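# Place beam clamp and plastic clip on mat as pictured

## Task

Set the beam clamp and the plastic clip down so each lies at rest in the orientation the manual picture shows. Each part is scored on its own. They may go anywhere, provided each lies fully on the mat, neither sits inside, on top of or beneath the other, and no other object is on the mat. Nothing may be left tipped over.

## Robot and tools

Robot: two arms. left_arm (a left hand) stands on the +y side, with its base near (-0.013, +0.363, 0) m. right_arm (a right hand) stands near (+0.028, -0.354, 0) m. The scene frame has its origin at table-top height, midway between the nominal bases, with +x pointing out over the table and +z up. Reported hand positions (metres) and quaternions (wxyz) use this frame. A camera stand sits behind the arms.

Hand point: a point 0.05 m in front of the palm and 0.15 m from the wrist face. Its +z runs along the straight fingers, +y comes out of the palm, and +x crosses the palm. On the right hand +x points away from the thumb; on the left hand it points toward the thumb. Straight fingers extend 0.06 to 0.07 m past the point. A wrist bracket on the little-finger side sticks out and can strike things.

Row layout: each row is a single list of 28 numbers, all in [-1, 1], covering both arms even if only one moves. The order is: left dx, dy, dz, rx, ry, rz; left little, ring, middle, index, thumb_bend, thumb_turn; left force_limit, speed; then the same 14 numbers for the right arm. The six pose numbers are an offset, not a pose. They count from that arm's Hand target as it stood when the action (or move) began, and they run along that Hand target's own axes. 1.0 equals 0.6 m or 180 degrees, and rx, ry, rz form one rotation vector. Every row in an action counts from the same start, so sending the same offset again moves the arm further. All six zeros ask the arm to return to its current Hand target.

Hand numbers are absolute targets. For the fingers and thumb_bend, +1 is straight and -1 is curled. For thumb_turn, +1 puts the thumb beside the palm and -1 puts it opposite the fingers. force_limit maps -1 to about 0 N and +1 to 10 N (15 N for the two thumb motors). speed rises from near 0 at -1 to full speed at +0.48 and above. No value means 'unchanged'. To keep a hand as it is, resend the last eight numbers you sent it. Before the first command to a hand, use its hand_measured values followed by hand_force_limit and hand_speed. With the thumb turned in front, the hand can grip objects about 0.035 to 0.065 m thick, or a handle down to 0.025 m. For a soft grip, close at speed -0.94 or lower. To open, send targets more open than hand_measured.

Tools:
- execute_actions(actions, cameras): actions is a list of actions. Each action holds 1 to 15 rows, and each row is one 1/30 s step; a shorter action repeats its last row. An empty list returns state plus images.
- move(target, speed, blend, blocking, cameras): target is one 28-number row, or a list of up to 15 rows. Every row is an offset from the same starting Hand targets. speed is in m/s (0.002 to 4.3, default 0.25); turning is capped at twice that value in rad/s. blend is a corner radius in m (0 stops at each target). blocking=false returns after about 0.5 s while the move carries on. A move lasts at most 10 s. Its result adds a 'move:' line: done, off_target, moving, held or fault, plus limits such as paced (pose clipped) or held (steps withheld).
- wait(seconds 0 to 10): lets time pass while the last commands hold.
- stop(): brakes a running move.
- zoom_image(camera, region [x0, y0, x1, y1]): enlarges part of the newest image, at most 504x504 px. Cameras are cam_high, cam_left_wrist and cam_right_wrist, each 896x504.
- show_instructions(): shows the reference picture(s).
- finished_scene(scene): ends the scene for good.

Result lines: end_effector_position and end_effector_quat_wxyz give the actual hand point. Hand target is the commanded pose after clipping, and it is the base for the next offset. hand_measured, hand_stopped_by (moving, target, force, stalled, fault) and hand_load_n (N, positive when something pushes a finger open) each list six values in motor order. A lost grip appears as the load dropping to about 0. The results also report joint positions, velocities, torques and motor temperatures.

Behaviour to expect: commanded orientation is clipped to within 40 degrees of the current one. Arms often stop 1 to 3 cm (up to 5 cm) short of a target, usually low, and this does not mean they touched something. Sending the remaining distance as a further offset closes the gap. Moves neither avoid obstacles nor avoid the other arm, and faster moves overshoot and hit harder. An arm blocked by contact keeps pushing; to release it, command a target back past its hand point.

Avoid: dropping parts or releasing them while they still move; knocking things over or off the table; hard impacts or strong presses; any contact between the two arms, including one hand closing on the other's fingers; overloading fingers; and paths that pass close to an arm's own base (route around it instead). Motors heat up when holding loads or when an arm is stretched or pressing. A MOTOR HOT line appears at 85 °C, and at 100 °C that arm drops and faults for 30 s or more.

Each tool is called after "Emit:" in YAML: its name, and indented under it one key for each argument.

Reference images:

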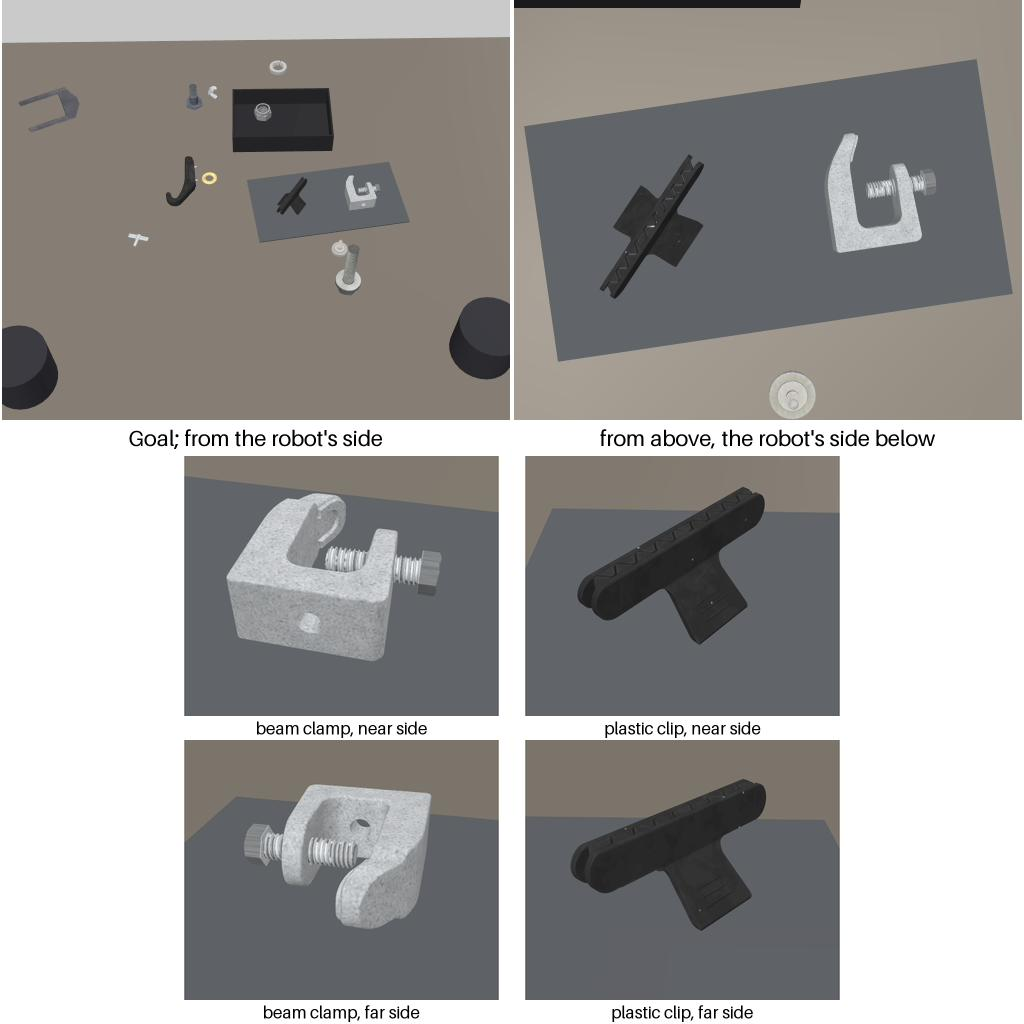

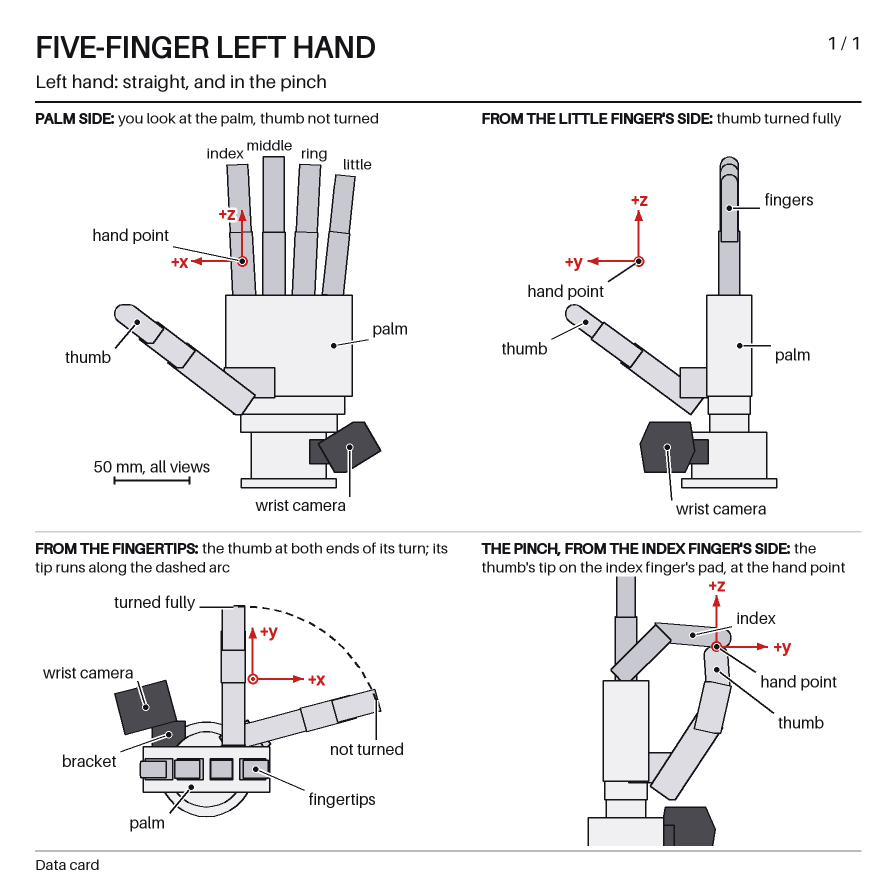

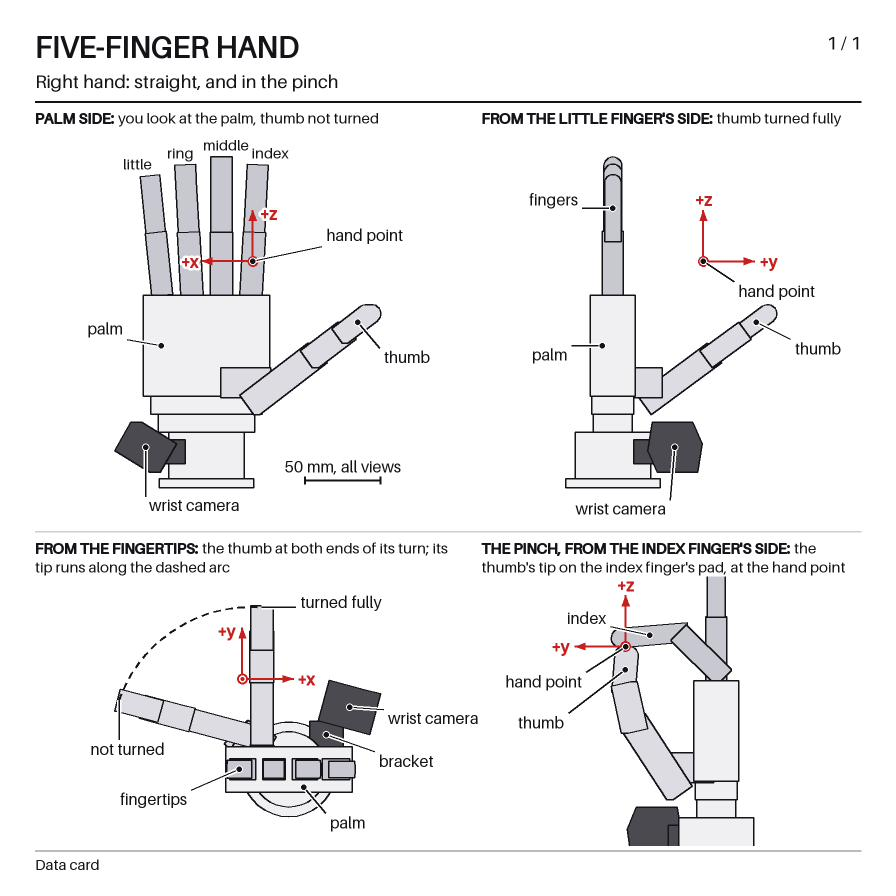

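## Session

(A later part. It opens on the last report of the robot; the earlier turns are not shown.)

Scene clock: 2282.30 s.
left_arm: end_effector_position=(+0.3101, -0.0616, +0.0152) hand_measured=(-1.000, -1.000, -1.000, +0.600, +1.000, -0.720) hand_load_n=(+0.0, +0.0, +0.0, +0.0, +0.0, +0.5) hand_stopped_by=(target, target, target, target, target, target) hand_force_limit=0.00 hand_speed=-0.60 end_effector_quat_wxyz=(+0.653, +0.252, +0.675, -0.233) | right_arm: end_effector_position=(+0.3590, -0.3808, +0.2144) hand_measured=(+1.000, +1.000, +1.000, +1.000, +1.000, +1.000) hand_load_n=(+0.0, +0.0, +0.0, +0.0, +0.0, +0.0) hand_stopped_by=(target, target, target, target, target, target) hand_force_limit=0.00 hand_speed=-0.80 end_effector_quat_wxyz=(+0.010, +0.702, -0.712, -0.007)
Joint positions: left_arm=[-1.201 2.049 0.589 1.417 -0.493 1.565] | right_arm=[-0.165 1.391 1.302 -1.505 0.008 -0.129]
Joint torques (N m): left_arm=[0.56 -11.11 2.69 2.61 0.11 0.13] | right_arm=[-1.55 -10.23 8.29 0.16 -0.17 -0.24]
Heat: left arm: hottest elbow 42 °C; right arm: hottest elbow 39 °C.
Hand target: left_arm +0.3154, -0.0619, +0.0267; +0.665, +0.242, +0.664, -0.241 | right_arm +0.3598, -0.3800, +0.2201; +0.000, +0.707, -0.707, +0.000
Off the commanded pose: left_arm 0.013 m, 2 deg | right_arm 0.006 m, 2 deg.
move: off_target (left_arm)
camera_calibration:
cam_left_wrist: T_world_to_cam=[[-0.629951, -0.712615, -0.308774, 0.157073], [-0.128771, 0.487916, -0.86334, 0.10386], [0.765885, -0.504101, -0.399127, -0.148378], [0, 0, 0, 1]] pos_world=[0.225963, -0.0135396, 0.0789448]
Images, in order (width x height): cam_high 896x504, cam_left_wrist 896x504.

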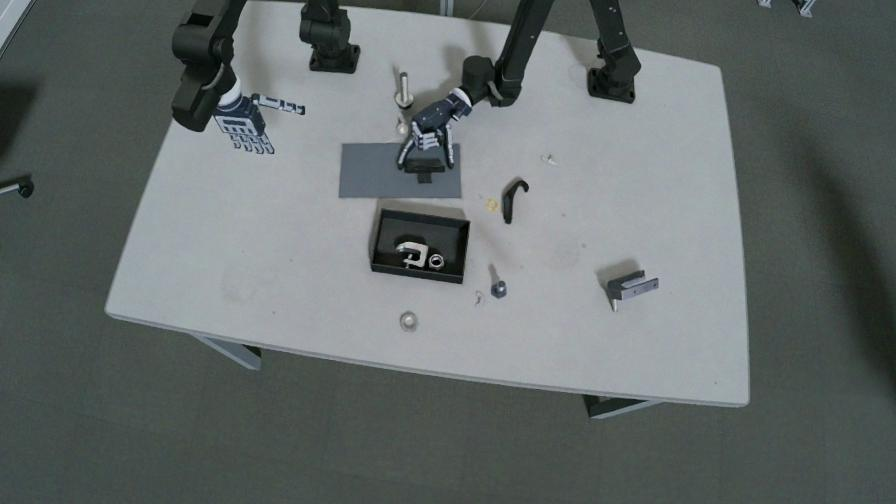

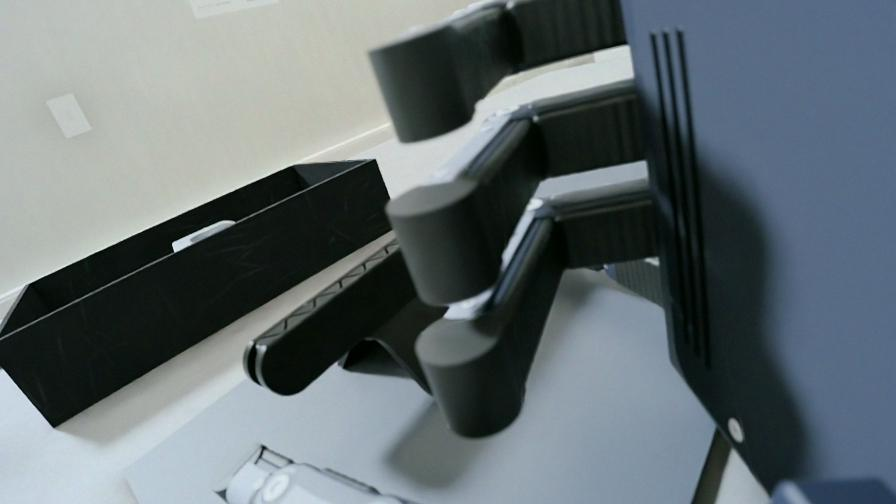

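Emit:
move:
  target:
    - [-0.13,0,0,0,0,0,-1,-1,-1,0.6,1,-0.72,0,-0.6,0,0,0,0,0,0,1,1,1,1,1,1,0,-0.8]
    - [-0.28,0,0,0,0,0,-1,-1,-1,0.6,1,-0.72,0,-0.6,0,0,0,0,0,0,1,1,1,1,1,1,0,-0.8]
  speed: [0.05,0.1]
  blend: [0.02,0]
  cameras: ["cam_left_wrist","cam_high"]

Emit:
zoom_image:
  camera: "cam_high"
  region: [330, 120, 490, 210]

Scene clock: 2295.67 s.
left_arm: end_effector_position=(+0.3056, -0.0502, +0.1669) hand_measured=(-1.000, -1.000, -1.000, +0.600, +1.000, -0.720) hand_load_n=(+0.0, +0.0, +0.0, +0.0, +0.0, +0.0) hand_stopped_by=(target, target, target, target, target, target) hand_force_limit=0.00 hand_speed=-0.60 end_effector_quat_wxyz=(+0.651, +0.254, +0.676, -0.231) | right_arm: end_effector_position=(+0.3590, -0.3808, +0.2144) hand_measured=(+1.000, +1.000, +1.000, +1.000, +1.000, +1.000) hand_load_n=(+0.0, +0.0, +0.0, +0.0, +0.0, +0.0) hand_stopped_by=(target, target, target, target, target, target) hand_force_limit=0.00 hand_speed=-0.80 end_effector_quat_wxyz=(+0.010, +0.702, -0.712, -0.007)
Joint positions: left_arm=[-1.201 1.483 0.56 0.873 -0.493 1.565] | right_arm=[-0.165 1.391 1.302 -1.505 0.008 -0.129]
Joint torques (N m): left_arm=[0.38 -9.52 10.04 0.5 0.03 0.12] | right_arm=[-1.61 -10.17 8.28 0.17 -0.17 -0.24]
Heat: left arm: hottest elbow 42 °C; right arm: hottest elbow 39 °C.
Hand target: left_arm +0.3151, -0.0620, +0.1947; +0.665, +0.242, +0.664, -0.241 | right_arm +0.3598, -0.3800, +0.2201; +0.000, +0.707, -0.707, +0.000
Off the commanded pose: left_arm 0.032 m, 3 deg | right_arm 0.006 m, 2 deg.
move: off_target (left_arm)
camera_calibration:
cam_left_wrist: T_world_to_cam=[[-0.630836, -0.710398, -0.312059, 0.210026], [-0.131279, 0.494103, -0.859435, 0.229046], [0.76473, -0.501195, -0.404958, -0.0771539], [0, 0, 0, 1]] pos_world=[0.221563, -0.00263922, 0.231147]
Images, in order (width x height): cam_high 896x504, cam_left_wrist 896x504.

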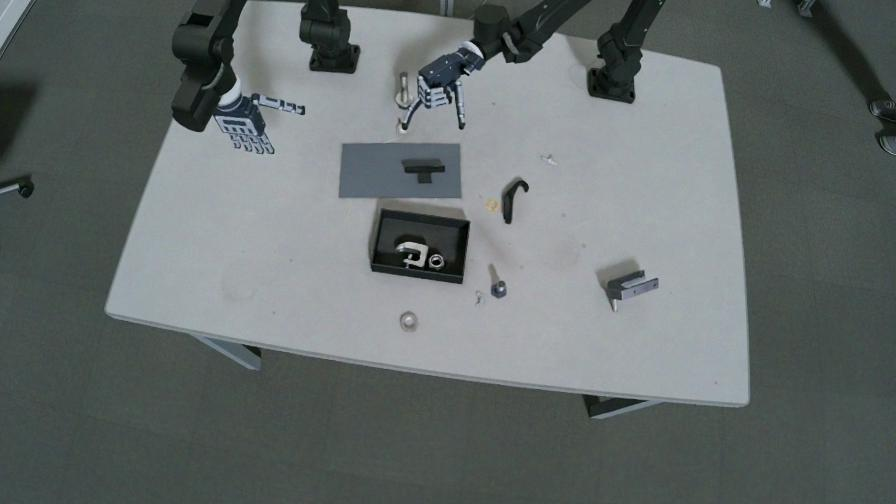

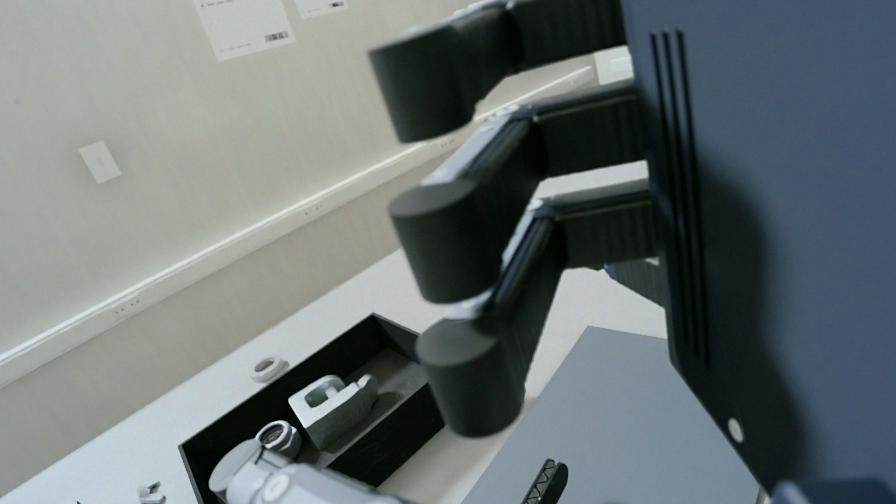

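Scaled by 3.150 from the camera's 896x504 image, which has a finer 1280x720 frame.

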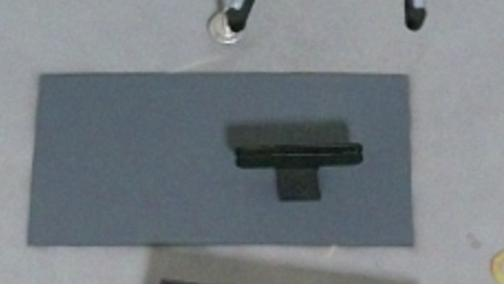

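Emit:
move:
  target:
    - [-0.0917,0.3832,-0.0932,0,0,0,-1,-1,-1,0.6,1,-0.72,0,-0.6,0,0,0,0,0,0,-1,-1,-1,0.25,0.76,-0.72,0,-0.3]
    - [-0.0917,0.3832,-0.0932,0,0,0,-1,-1,-1,0.6,1,-0.72,0,-0.6,-0.4667,0.0667,0.0833,0.2773,-0.0195,-0.0416,-1,-1,-1,0.25,0.76,-0.72,0,-0.3]
  speed: 0.15
  cameras: ["cam_right_wrist","cam_high"]

Scene clock: 2359.87 s.
left_arm: end_effector_position=(+0.4170, +0.1515, +0.2335) hand_measured=(-1.000, -1.000, -1.000, +0.600, +1.000, -0.720) hand_load_n=(+0.0, +0.0, +0.0, +0.0, +0.0, +0.5) hand_stopped_by=(target, target, target, target, target, target) hand_force_limit=0.00 hand_speed=-0.60 end_effector_quat_wxyz=(+0.656, +0.240, +0.674, -0.241) | right_arm: end_effector_position=(+0.3151, -0.1056, +0.1661) hand_measured=(-1.000, -1.000, -1.000, +0.250, +0.760, -0.720) hand_load_n=(+0.0, +0.0, +0.0, +0.0, +0.0, +0.0) hand_stopped_by=(target, target, target, target, target, target) hand_force_limit=0.00 hand_speed=-0.30 end_effector_quat_wxyz=(-0.308, +0.693, -0.591, +0.276)
Joint positions: left_arm=[-0.509 1.05 0.431 0.597 0.191 1.565] | right_arm=[0.816 0.945 0.73 -0.638 0.508 0.483]
Joint torques (N m): left_arm=[0.03 -5.3 9.73 0.7 0.12 0.14] | right_arm=[-0.79 -3.84 9.24 2.02 0.43 -0.02]
Heat: left arm: hottest elbow 48 °C; right arm: hottest elbow 39 °C.
Hand target: left_arm +0.4199, +0.1501, +0.2500; +0.665, +0.242, +0.664, -0.241 | right_arm +0.3199, -0.1000, +0.1700; -0.319, +0.684, -0.595, +0.277
Off the commanded pose: left_arm 0.017 m, 2 deg | right_arm 0.008 m, 2 deg.
move: off_target (left_arm)
camera_calibration:
cam_right_wrist: T_world_to_cam=[[-0.610306, -0.341398, -0.714825, 0.275324], [-0.688776, 0.674427, 0.265962, 0.223962], [0.391298, 0.654672, -0.646754, 0.16829], [0, 0, 0, 1]] pos_world=[0.25644, -0.167225, 0.246085]
Images, in order (width x height): cam_high 896x504, cam_right_wrist 896x504.

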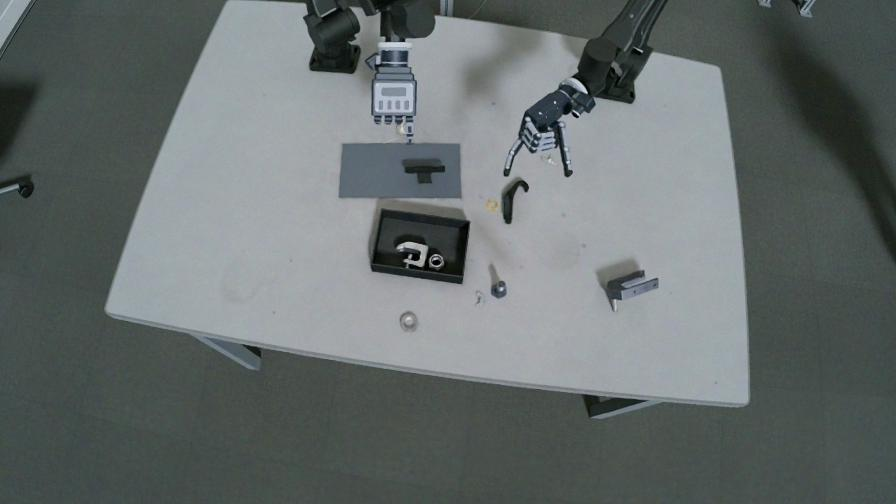

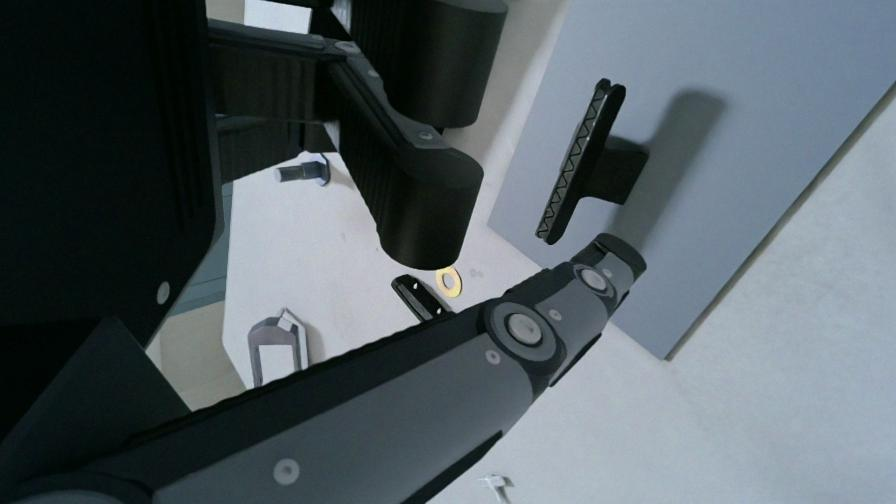

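Emit:
zoom_image:
  camera: "cam_right_wrist"
  region: [500, 60, 700, 260]

Scaled by 2.520 from the camera's 896x504 image, which has a finer 1280x720 frame.

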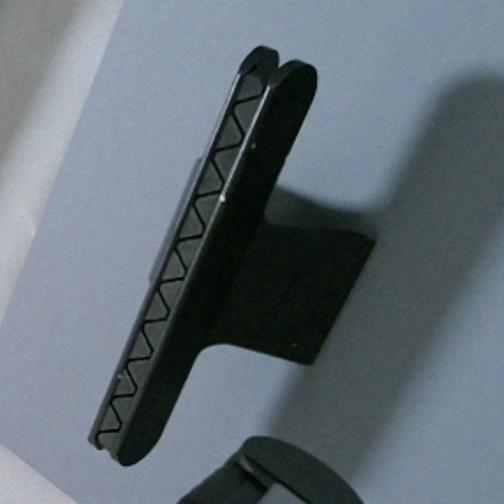

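Emit:
move:
  target: [0,0,0,0,0,0,-1,-1,-1,0.6,1,-0.72,0,-0.6,-0.0585,0.0635,0.119,0,-0.0149,-0.0125,-1,-1,-1,0.25,0.76,-0.72,0,-0.3]
  speed: 0.1
  cameras: ["cam_right_wrist","cam_high"]

Emit:
zoom_image:
  camera: "cam_high"
  region: [350, 90, 480, 210]

Scene clock: 2402.80 s.
left_arm: end_effector_position=(+0.4170, +0.1515, +0.2335) hand_measured=(-1.000, -1.000, -1.000, +0.600, +1.000, -0.720) hand_load_n=(+0.0, -0.5, +0.0, +0.0, +0.0, +0.0) hand_stopped_by=(target, target, target, target, target, target) hand_force_limit=0.00 hand_speed=-0.60 end_effector_quat_wxyz=(+0.656, +0.240, +0.674, -0.241) | right_arm: end_effector_position=(+0.3420, -0.0678, +0.0909) hand_measured=(-1.000, -1.000, -1.000, +0.250, +0.760, -0.720) hand_load_n=(+0.0, +0.0, +0.0, +0.0, +0.0, +0.0) hand_stopped_by=(target, target, target, target, target, target) hand_force_limit=0.00 hand_speed=-0.30 end_effector_quat_wxyz=(-0.317, +0.701, -0.581, +0.266)
Joint positions: left_arm=[-0.509 1.05 0.431 0.597 0.191 1.565] | right_arm=[0.816 1.17 0.659 -0.322 0.477 0.463]
Joint torques (N m): left_arm=[0.56 -6.07 9.8 0.49 0.09 0.12] | right_arm=[-0.73 -5.83 8.55 2.03 0.08 -0.24]
Heat: left arm: hottest elbow 48 °C; right arm: hottest elbow 40 °C.
Hand target: left_arm +0.4199, +0.1501, +0.2500; +0.665, +0.242, +0.664, -0.241 | right_arm +0.3449, -0.0610, +0.0950; -0.327, +0.702, -0.574, +0.267
Off the commanded pose: left_arm 0.017 m, 2 deg | right_arm 0.008 m, 1 deg.
move: off_target (left_arm)
camera_calibration:
cam_right_wrist: T_world_to_cam=[[-0.599638, -0.350683, -0.719344, 0.24699], [-0.710562, 0.646822, 0.276989, 0.241679], [0.368153, 0.677231, -0.637041, 0.0928626], [0, 0, 0, 1]] pos_world=[0.285644, -0.132598, 0.169885]
Images, in order (width x height): cam_high 896x504, cam_right_wrist 896x504.

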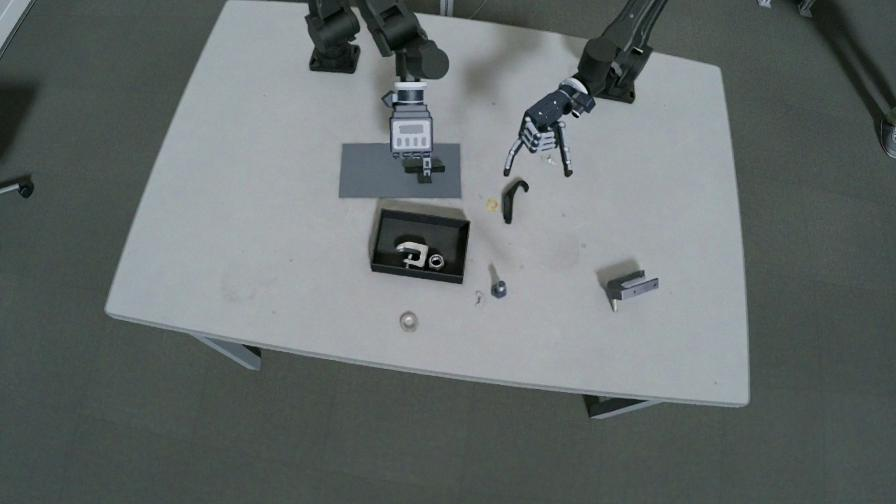

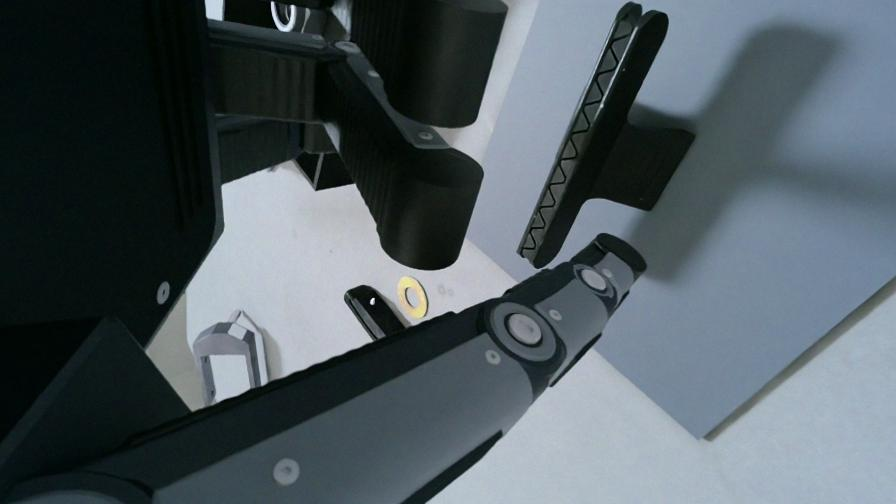

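Scaled by 3.877 from the camera's 896x504 image, which has a finer 1280x720 frame.

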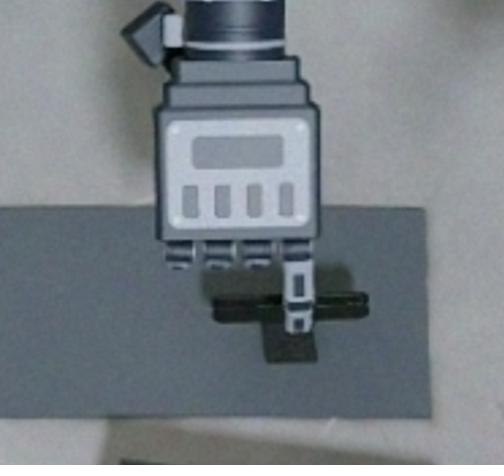

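Emit:
move:
  target: [0,0,0,0,0,0,-1,-1,-1,0.6,1,-0.72,0,-0.6,0.0035,0.0585,0.0392,0,0,0,-1,-1,-1,0.25,0.76,-0.72,0,-0.3]
  speed: 0.05
  cameras: ["cam_right_wrist"]

Scene clock: 2422.53 s.
left_arm: end_effector_position=(+0.4170, +0.1515, +0.2335) hand_measured=(-1.000, -1.000, -1.000, +0.600, +1.000, -0.720) hand_load_n=(+0.0, +0.0, +0.0, +0.0, +0.0, +0.5) hand_stopped_by=(target, target, target, target, target, target) hand_force_limit=0.00 hand_speed=-0.60 end_effector_quat_wxyz=(+0.656, +0.240, +0.674, -0.241) | right_arm: end_effector_position=(+0.3390, -0.0711, +0.0500) hand_measured=(-1.000, -1.000, -1.000, +0.250, +0.760, -0.720) hand_load_n=(+0.0, +0.0, +0.0, +0.0, +0.0, +0.0) hand_stopped_by=(target, target, target, target, target, target) hand_force_limit=0.00 hand_speed=-0.30 end_effector_quat_wxyz=(-0.318, +0.700, -0.581, +0.266)
Joint positions: left_arm=[-0.509 1.05 0.431 0.597 0.191 1.565] | right_arm=[0.816 1.238 0.582 -0.177 0.477 0.463]
Joint torques (N m): left_arm=[0.21 -5.19 9.72 0.66 0.11 0.13] | right_arm=[-0.56 -6.01 7.79 2.07 0.15 -0.21]
Heat: left arm: hottest elbow 48 °C; right arm: hottest elbow 38 °C.
Hand target: left_arm +0.4199, +0.1501, +0.2500; +0.665, +0.242, +0.664, -0.241 | right_arm +0.3409, -0.0640, +0.0530; -0.327, +0.702, -0.574, +0.267
Off the commanded pose: left_arm 0.017 m, 2 deg | right_arm 0.008 m, 1 deg.
move: off_target (left_arm)
camera_calibration:
cam_right_wrist: T_world_to_cam=[[-0.598894, -0.349841, -0.720373, 0.214551], [-0.710879, 0.646442, 0.277063, 0.253033], [0.368752, 0.678029, -0.635844, 0.070038], [0, 0, 0, 1]] pos_world=[0.282542, -0.136, 0.128984]
Images, in order (width x height): cam_right_wrist 896x504.

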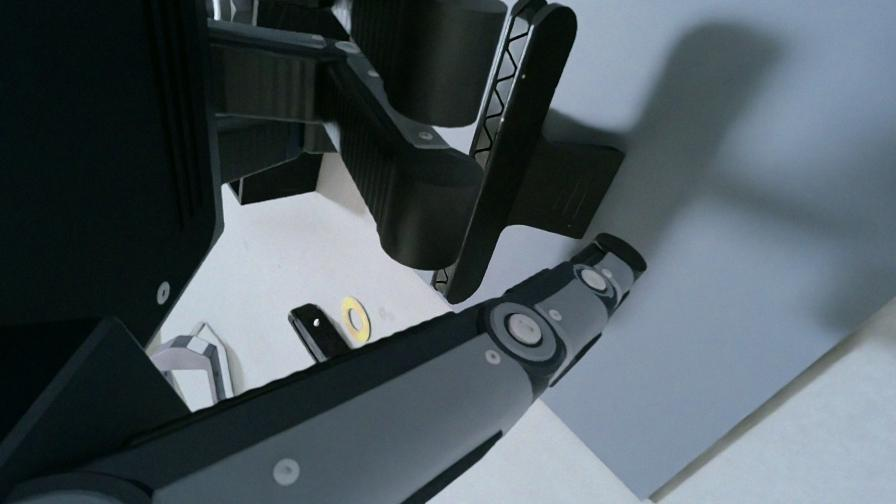

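Emit:
move:
  target: [0,0,0,0,0,0,-1,-1,-1,0.6,1,-0.72,0,-0.6,0,0.0077,0.0064,0,0,0,-1,-1,-1,0.25,0.76,-0.72,0,-0.3]
  speed: 0.05

Scene clock: 2432.50 s.
left_arm: end_effector_position=(+0.4170, +0.1515, +0.2335) hand_measured=(-1.000, -1.000, -1.000, +0.600, +1.000, -0.720) hand_load_n=(+0.0, +0.0, +0.0, +0.0, +0.0, +0.0) hand_stopped_by=(target, target, target, target, target, target) hand_force_limit=0.00 hand_speed=-0.60 end_effector_quat_wxyz=(+0.656, +0.240, +0.674, -0.241) | right_arm: end_effector_position=(+0.3391, -0.0710, +0.0444) hand_measured=(-1.000, -1.000, -1.000, +0.250, +0.760, -0.720) hand_load_n=(+0.0, +0.0, +0.0, +0.0, +0.0, +0.0) hand_stopped_by=(target, target, target, target, target, target) hand_force_limit=0.00 hand_speed=-0.30 end_effector_quat_wxyz=(-0.318, +0.700, -0.581, +0.266)
Joint positions: left_arm=[-0.509 1.05 0.431 0.597 0.191 1.565] | right_arm=[0.816 1.251 0.575 -0.155 0.477 0.463]
Joint torques (N m): left_arm=[0.32 -5.66 9.59 0.51 0.1 0.15] | right_arm=[-0.73 -6.07 7.66 2.04 0.15 -0.21]
Heat: left arm: hottest elbow 49 °C; right arm: hottest elbow 38 °C.
Hand target: left_arm +0.4199, +0.1501, +0.2500; +0.665, +0.242, +0.664, -0.241 | right_arm +0.3409, -0.0640, +0.0470; -0.327, +0.702, -0.574, +0.267
Off the commanded pose: left_arm 0.017 m, 2 deg | right_arm 0.008 m, 1 deg.
move: off_target (left_arm)

Emit:
move:
  target: [0,0,0,0,0,0,-1,-1,-1,0.6,1,-0.72,0,-0.6,0,0,0,0,0,0,-1,-1,-1,-0.3,0.24,-0.72,-0.6,-0.92]
  speed: 0.05
  cameras: ["cam_right_wrist","cam_high"]

Emit:
zoom_image:
  camera: "cam_high"
  region: [350, 90, 480, 210]

Scene clock: 2442.77 s.
left_arm: end_effector_position=(+0.4170, +0.1515, +0.2335) hand_measured=(-1.000, -1.000, -1.000, +0.600, +1.000, -0.720) hand_load_n=(+0.0, +0.0, +0.0, +0.0, +0.0, +0.5) hand_stopped_by=(target, target, target, target, target, target) hand_force_limit=0.00 hand_speed=-0.60 end_effector_quat_wxyz=(+0.656, +0.240, +0.674, -0.241) | right_arm: end_effector_position=(+0.3391, -0.0710, +0.0444) hand_measured=(-1.000, -1.000, -1.000, -0.300, +0.422, -0.720) hand_load_n=(+0.0, +0.0, +0.0, +1.5, +2.5, +0.0) hand_stopped_by=(target, target, target, target, force, target) hand_force_limit=-0.60 hand_speed=-0.92 end_effector_quat_wxyz=(-0.318, +0.700, -0.581, +0.266)
Joint positions: left_arm=[-0.509 1.05 0.431 0.597 0.191 1.565] | right_arm=[0.816 1.251 0.575 -0.155 0.477 0.463]
Joint torques (N m): left_arm=[-0.21 -5.6 9.69 0.59 0.09 0.11] | right_arm=[-0.73 -5.89 7.62 2.03 0.14 -0.21]
Heat: left arm: hottest elbow 49 °C; right arm: hottest elbow 38 °C.
Hand target: left_arm +0.4199, +0.1501, +0.2500; +0.665, +0.242, +0.664, -0.241 | right_arm +0.3409, -0.0640, +0.0470; -0.327, +0.702, -0.574, +0.267
Off the commanded pose: left_arm 0.017 m, 2 deg | right_arm 0.008 m, 1 deg.
move: off_target (left_arm)
camera_calibration:
cam_right_wrist: T_world_to_cam=[[-0.598894, -0.349841, -0.720373, 0.210635], [-0.710879, 0.646442, 0.277063, 0.254625], [0.368752, 0.678029, -0.635844, 0.0662044], [0, 0, 0, 1]] pos_world=[0.282742, -0.1358, 0.123284]
Images, in order (width x height): cam_high 896x504, cam_right_wrist 896x504.

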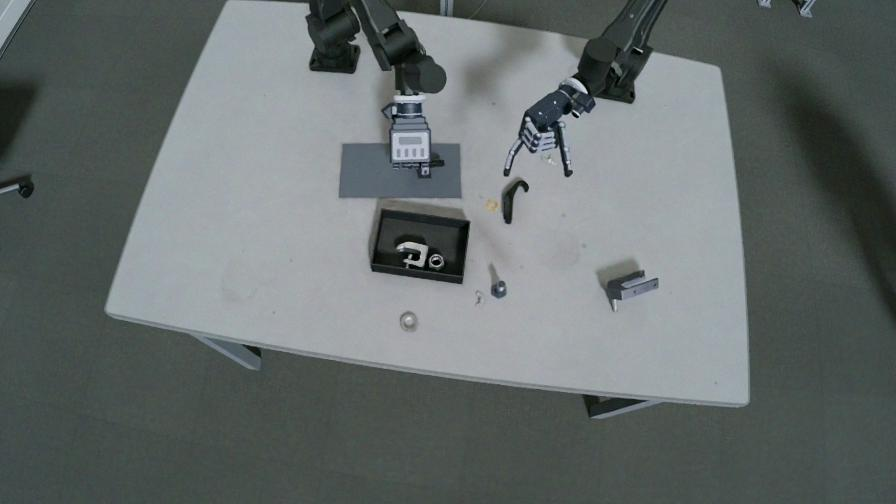

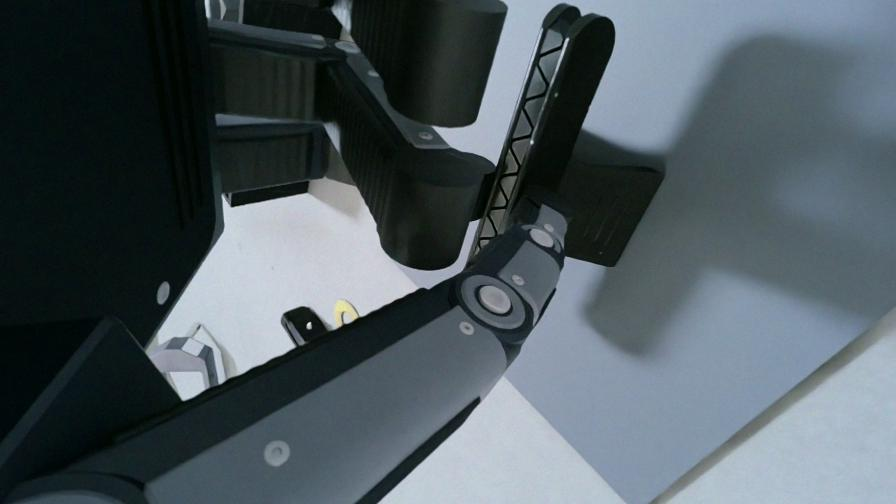

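Scaled by 3.877 from the camera's 896x504 image, which has a finer 1280x720 frame.

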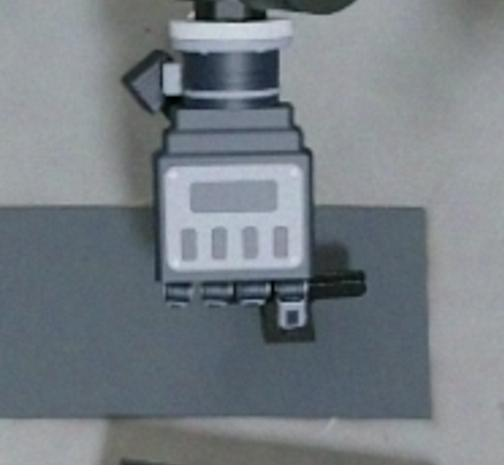

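Emit:
move:
  target:
    - [0,0,0,0,0,0,-1,-1,-1,0.6,1,-0.72,0,-0.6,0,0,0,0,0,0,-1,-1,-1,-0.42,0.34,-0.72,-0.3,-0.95]
    - [0,0,0,0,0,0,-1,-1,-1,0.6,1,-0.72,0,-0.6,0,-0.0319,-0.0268,0,0,0,-1,-1,-1,-0.42,0.34,-0.72,-0.3,-0.95]
  speed: 0.04
  cameras: ["cam_right_wrist","cam_high"]

Emit:
zoom_image:
  camera: "cam_high"
  region: [350, 90, 480, 210]

Scene clock: 2454.30 s.
left_arm: end_effector_position=(+0.4170, +0.1515, +0.2335) hand_measured=(-1.000, -1.000, -1.000, +0.600, +1.000, -0.720) hand_load_n=(+0.0, +0.0, +0.0, +0.0, +0.0, +0.5) hand_stopped_by=(target, target, target, target, target, target) hand_force_limit=0.00 hand_speed=-0.60 end_effector_quat_wxyz=(+0.656, +0.240, +0.674, -0.241) | right_arm: end_effector_position=(+0.3316, -0.0793, +0.0484) hand_measured=(-1.000, -1.000, -1.000, -0.308, +0.420, -0.720) hand_load_n=(+0.0, +0.0, +0.0, +4.5, +6.0, +0.5) hand_stopped_by=(target, target, target, force, force, target) hand_force_limit=-0.30 hand_speed=-0.95 end_effector_quat_wxyz=(-0.305, +0.706, -0.581, +0.265)
Joint positions: left_arm=[-0.509 1.05 0.431 0.597 0.191 1.565] | right_arm=[0.816 1.218 0.575 -0.217 0.477 0.463]
Joint torques (N m): left_arm=[0.32 -4.78 9.7 0.43 0.11 0.16] | right_arm=[-0.73 -7.47 10.81 0.87 0.15 -0.22]
Heat: left arm: hottest elbow 49 °C; right arm: hottest elbow 37 °C.
Hand target: left_arm +0.4199, +0.1501, +0.2500; +0.665, +0.242, +0.664, -0.241 | right_arm +0.3409, -0.0640, +0.0720; -0.327, +0.702, -0.574, +0.267
Off the commanded pose: left_arm 0.017 m, 2 deg | right_arm 0.030 m, 3 deg.
move: off_target (left_arm, right_arm)
camera_calibration:
cam_right_wrist: T_world_to_cam=[[-0.61206, -0.364415, -0.701844, 0.208297], [-0.70572, 0.652176, 0.276814, 0.252284], [0.356851, 0.664732, -0.656345, 0.0811342], [0, 0, 0, 1]] pos_world=[0.276579, -0.142559, 0.129609]
Images, in order (width x height): cam_high 896x504, cam_right_wrist 896x504.

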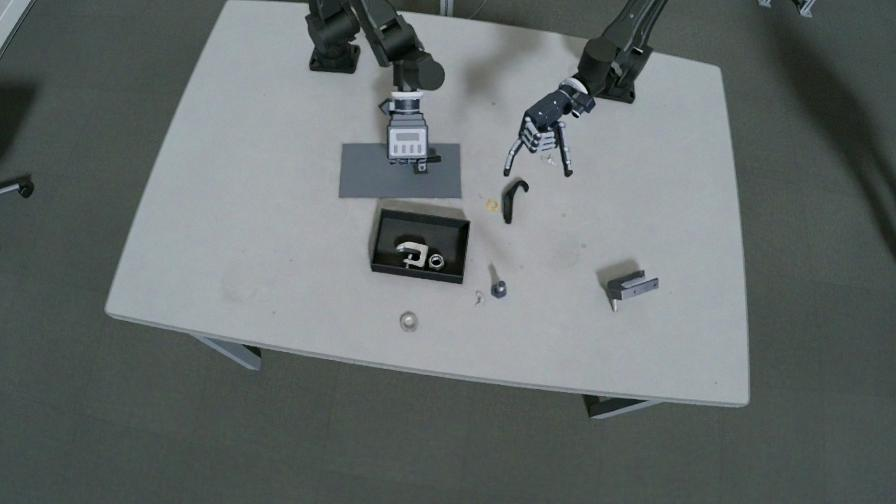

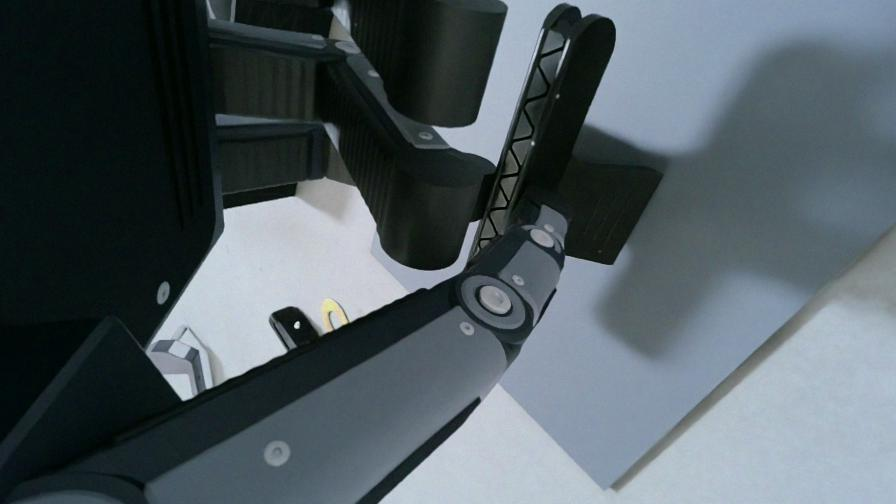

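Scaled by 3.877 from the camera's 896x504 image, which has a finer 1280x720 frame.

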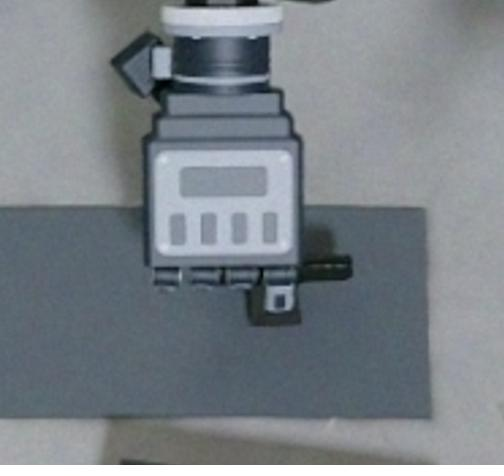

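Emit:
move:
  target:
    - [0,0,0,0,0,0,-1,-1,-1,0.6,1,-0.72,0,-0.6,0,-0.0357,-0.03,0,0,0,-1,-1,-1,-0.42,0.34,-0.72,-0.3,-0.95]
    - [0,0,0,0,0,0,-1,-1,-1,0.6,1,-0.72,0,-0.6,-0.0282,-0.0328,-0.0335,0,-0.183,-0.1536,-1,-1,-1,-0.42,0.34,-0.72,-0.3,-0.95]
  speed: 0.08
  cameras: ["cam_right_wrist","cam_high"]

Emit:
zoom_image:
  camera: "cam_high"
  region: [350, 90, 480, 210]

Scene clock: 2501.27 s.
left_arm: end_effector_position=(+0.4170, +0.1515, +0.2335) hand_measured=(-1.000, -1.000, -1.000, +0.600, +1.000, -0.720) hand_load_n=(+0.0, +0.5, +0.0, +0.0, +0.0, +0.5) hand_stopped_by=(target, target, target, target, target, target) hand_force_limit=0.00 hand_speed=-0.60 end_effector_quat_wxyz=(+0.656, +0.240, +0.674, -0.241) | right_arm: end_effector_position=(+0.3121, -0.0594, +0.0771) hand_measured=(-1.000, -1.000, -1.000, -0.308, +0.420, -0.720) hand_load_n=(+0.0, +0.0, +0.0, +4.5, +6.0, +0.5) hand_stopped_by=(target, target, target, force, force, target) hand_force_limit=-0.30 hand_speed=-0.95 end_effector_quat_wxyz=(-0.383, +0.871, -0.285, +0.113)
Joint positions: left_arm=[-0.509 1.05 0.431 0.597 0.191 1.565] | right_arm=[0.63 1.181 0.624 -0.218 -0.23 -0.191]
Joint torques (N m): left_arm=[0.26 -4.78 9.65 0.65 0.1 0.14] | right_arm=[-2.08 -5.77 12.51 1.51 -0.32 -0.26]
Motor temperatures (°C): left_arm=[26 32 49 27 29 26] | right_arm=[27 29 39 29 27 26]
Heat: left arm: hottest elbow 49 °C; right arm: hottest elbow 39 °C.
Hand target: left_arm +0.4199, +0.1501, +0.2500; +0.665, +0.242, +0.664, -0.241 | right_arm +0.3348, -0.0480, +0.1000; -0.403, +0.863, -0.276, +0.129
Off the commanded pose: left_arm 0.017 m, 2 deg | right_arm 0.034 m, 3 deg.
move: off_target (left_arm, right_arm)
camera_calibration:
cam_right_wrist: T_world_to_cam=[[-0.218714, -0.676216, -0.703488, 0.0825817], [-0.948872, -0.0207793, 0.314977, 0.250617], [-0.227611, 0.73641, -0.637098, 0.278875], [0, 0, 0, 1]] pos_world=[0.31934, -0.144316, 0.156828]
Images, in order (width x height): cam_high 896x504, cam_right_wrist 896x504.

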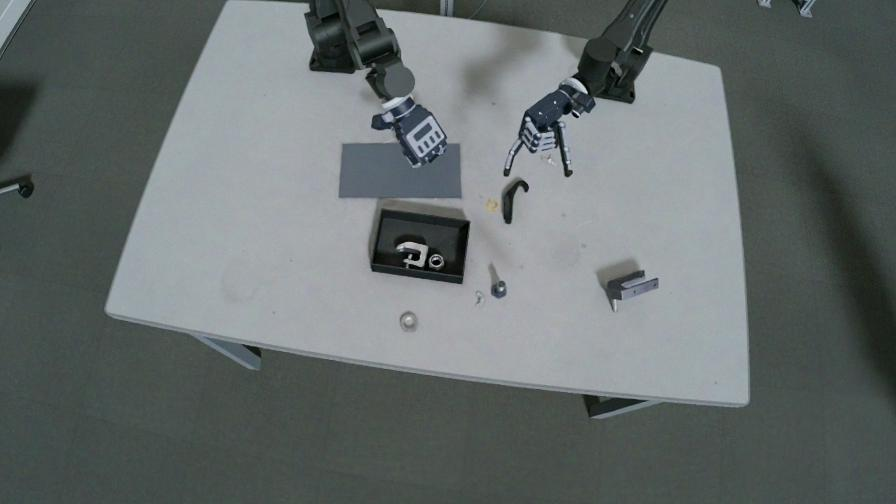

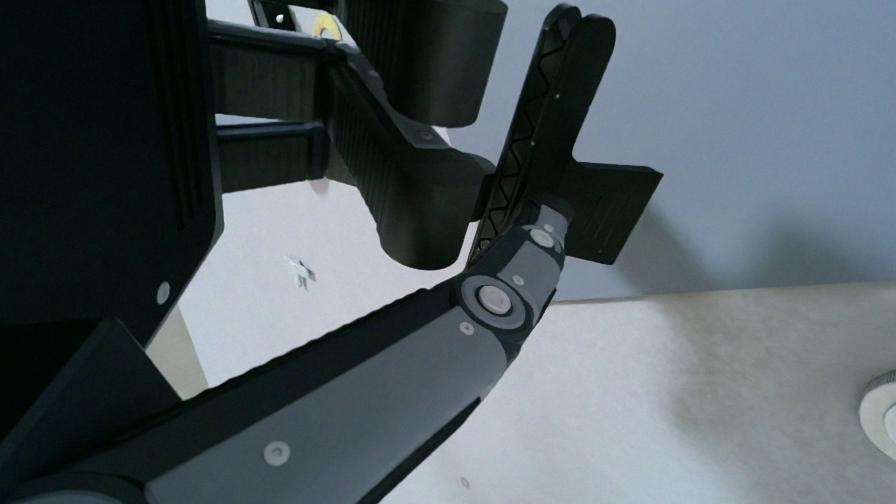

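Scaled by 3.877 from the camera's 896x504 image, which has a finer 1280x720 frame.

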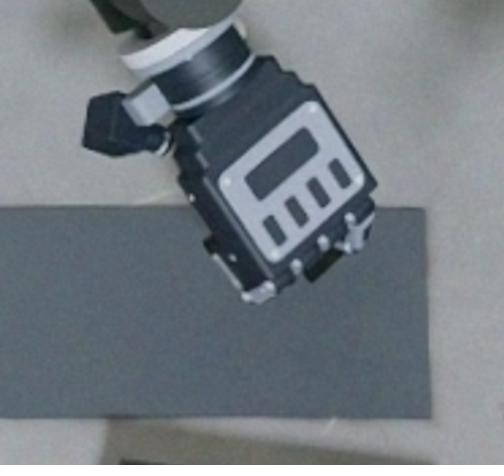

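Emit:
zoom_image:
  camera: "cam_right_wrist"
  region: [440, 0, 680, 270]

Scaled by 1.867 from the camera's 896x504 image, which has a finer 1280x720 frame.

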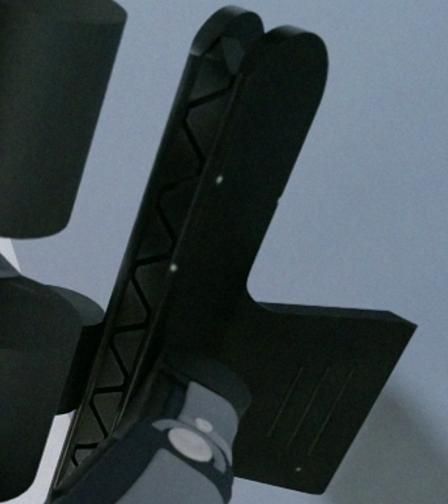

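Emit:
execute_actions:
  actions: []

Scene clock: 2543.67 s.
left_arm: end_effector_position=(+0.4170, +0.1515, +0.2335) hand_measured=(-1.000, -1.000, -1.000, +0.600, +1.000, -0.720) hand_load_n=(+0.0, +0.0, +0.0, +0.0, +0.0, +0.5) hand_stopped_by=(target, target, target, target, target, target) hand_force_limit=0.00 hand_speed=-0.60 end_effector_quat_wxyz=(+0.656, +0.240, +0.674, -0.241) | right_arm: end_effector_position=(+0.3122, -0.0595, +0.0770) hand_measured=(-1.000, -1.000, -1.000, -0.308, +0.420, -0.720) hand_load_n=(+0.0, +0.0, +0.0, +4.5, +6.0, +0.0) hand_stopped_by=(target, target, target, force, force, target) hand_force_limit=-0.30 hand_speed=-0.95 end_effector_quat_wxyz=(-0.383, +0.872, -0.284, +0.113)
Joint positions: left_arm=[-0.509 1.05 0.431 0.597 0.191 1.565] | right_arm=[0.63 1.181 0.624 -0.218 -0.23 -0.192]
Joint velocities: within noise
Joint torques (N m): left_arm=[-0.03 -5.77 9.66 0.75 0.11 0.12] | right_arm=[-2.02 -5.77 12.49 1.52 -0.32 -0.24]
Motor temperatures (°C): left_arm=[26 32 49 27 29 26] | right_arm=[27 29 45 29 27 26]
Heat: left arm: hottest elbow 49 °C; right arm: hottest elbow 45 °C.
Hand target: left_arm +0.4199, +0.1501, +0.2500; +0.665, +0.242, +0.664, -0.241 | right_arm +0.3348, -0.0480, +0.1000; -0.403, +0.863, -0.276, +0.129
Off the commanded pose: left_arm 0.017 m, 2 deg | right_arm 0.034 m, 3 deg.
camera_calibration:
cam_left_wrist: T_world_to_cam=[[-0.625398, -0.726174, -0.285567, 0.438461], [-0.136214, 0.461948, -0.876385, 0.212126], [0.768325, -0.509191, -0.387816, -0.0385973], [0, 0, 0, 1]] pos_world=[0.332762, 0.200755, 0.296145]
cam_right_wrist: T_world_to_cam=[[-0.217332, -0.676898, -0.703261, 0.0820986], [-0.949145, -0.0215905, 0.314099, 0.250787], [-0.227797, 0.735761, -0.637781, 0.279034], [0, 0, 0, 1]] pos_world=[0.319439, -0.144315, 0.156928]

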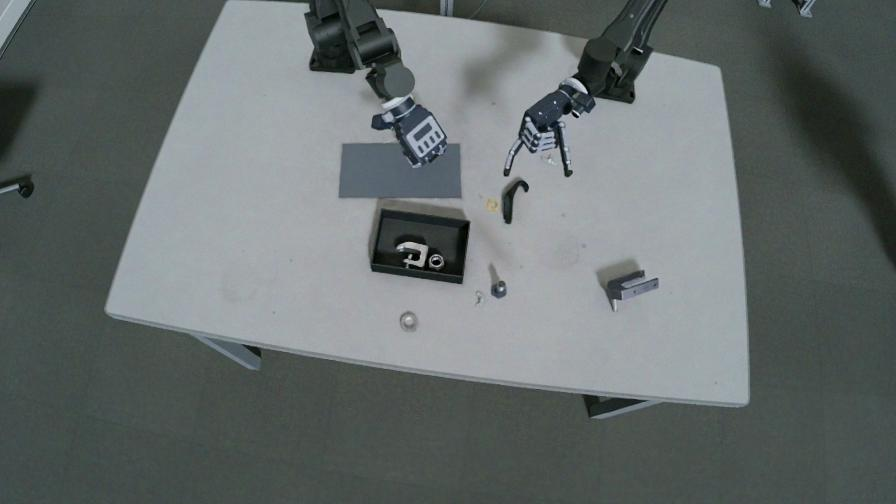

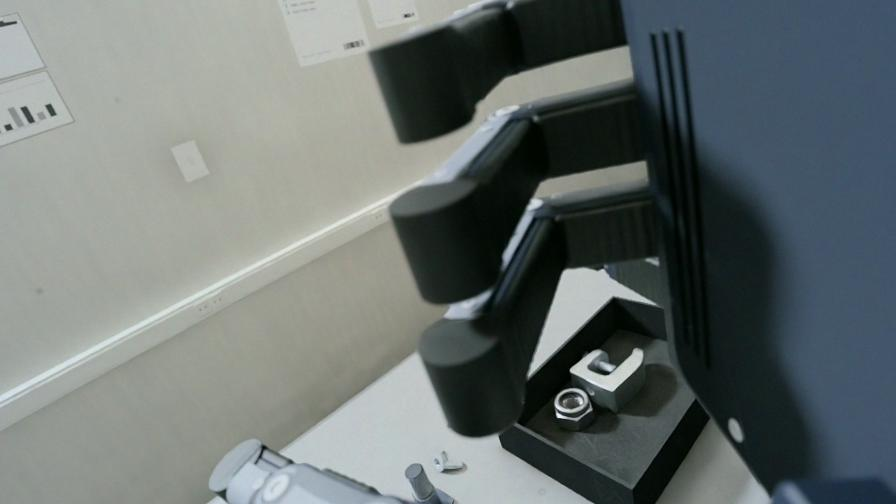

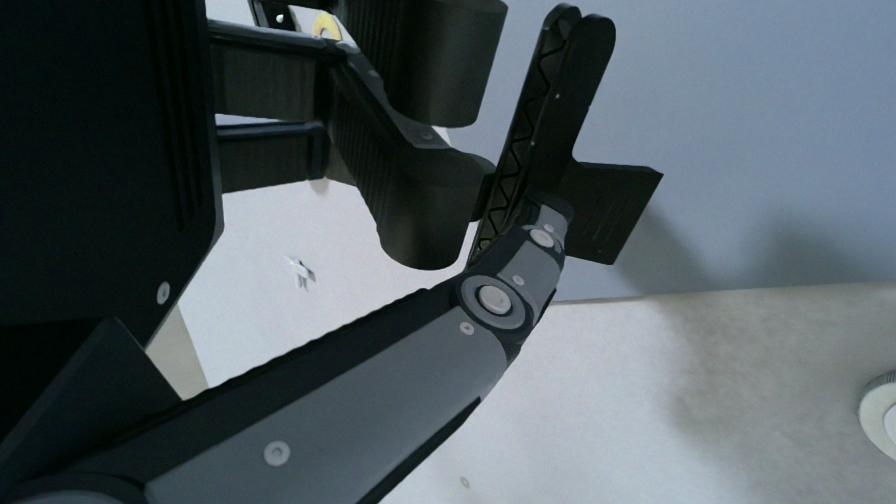

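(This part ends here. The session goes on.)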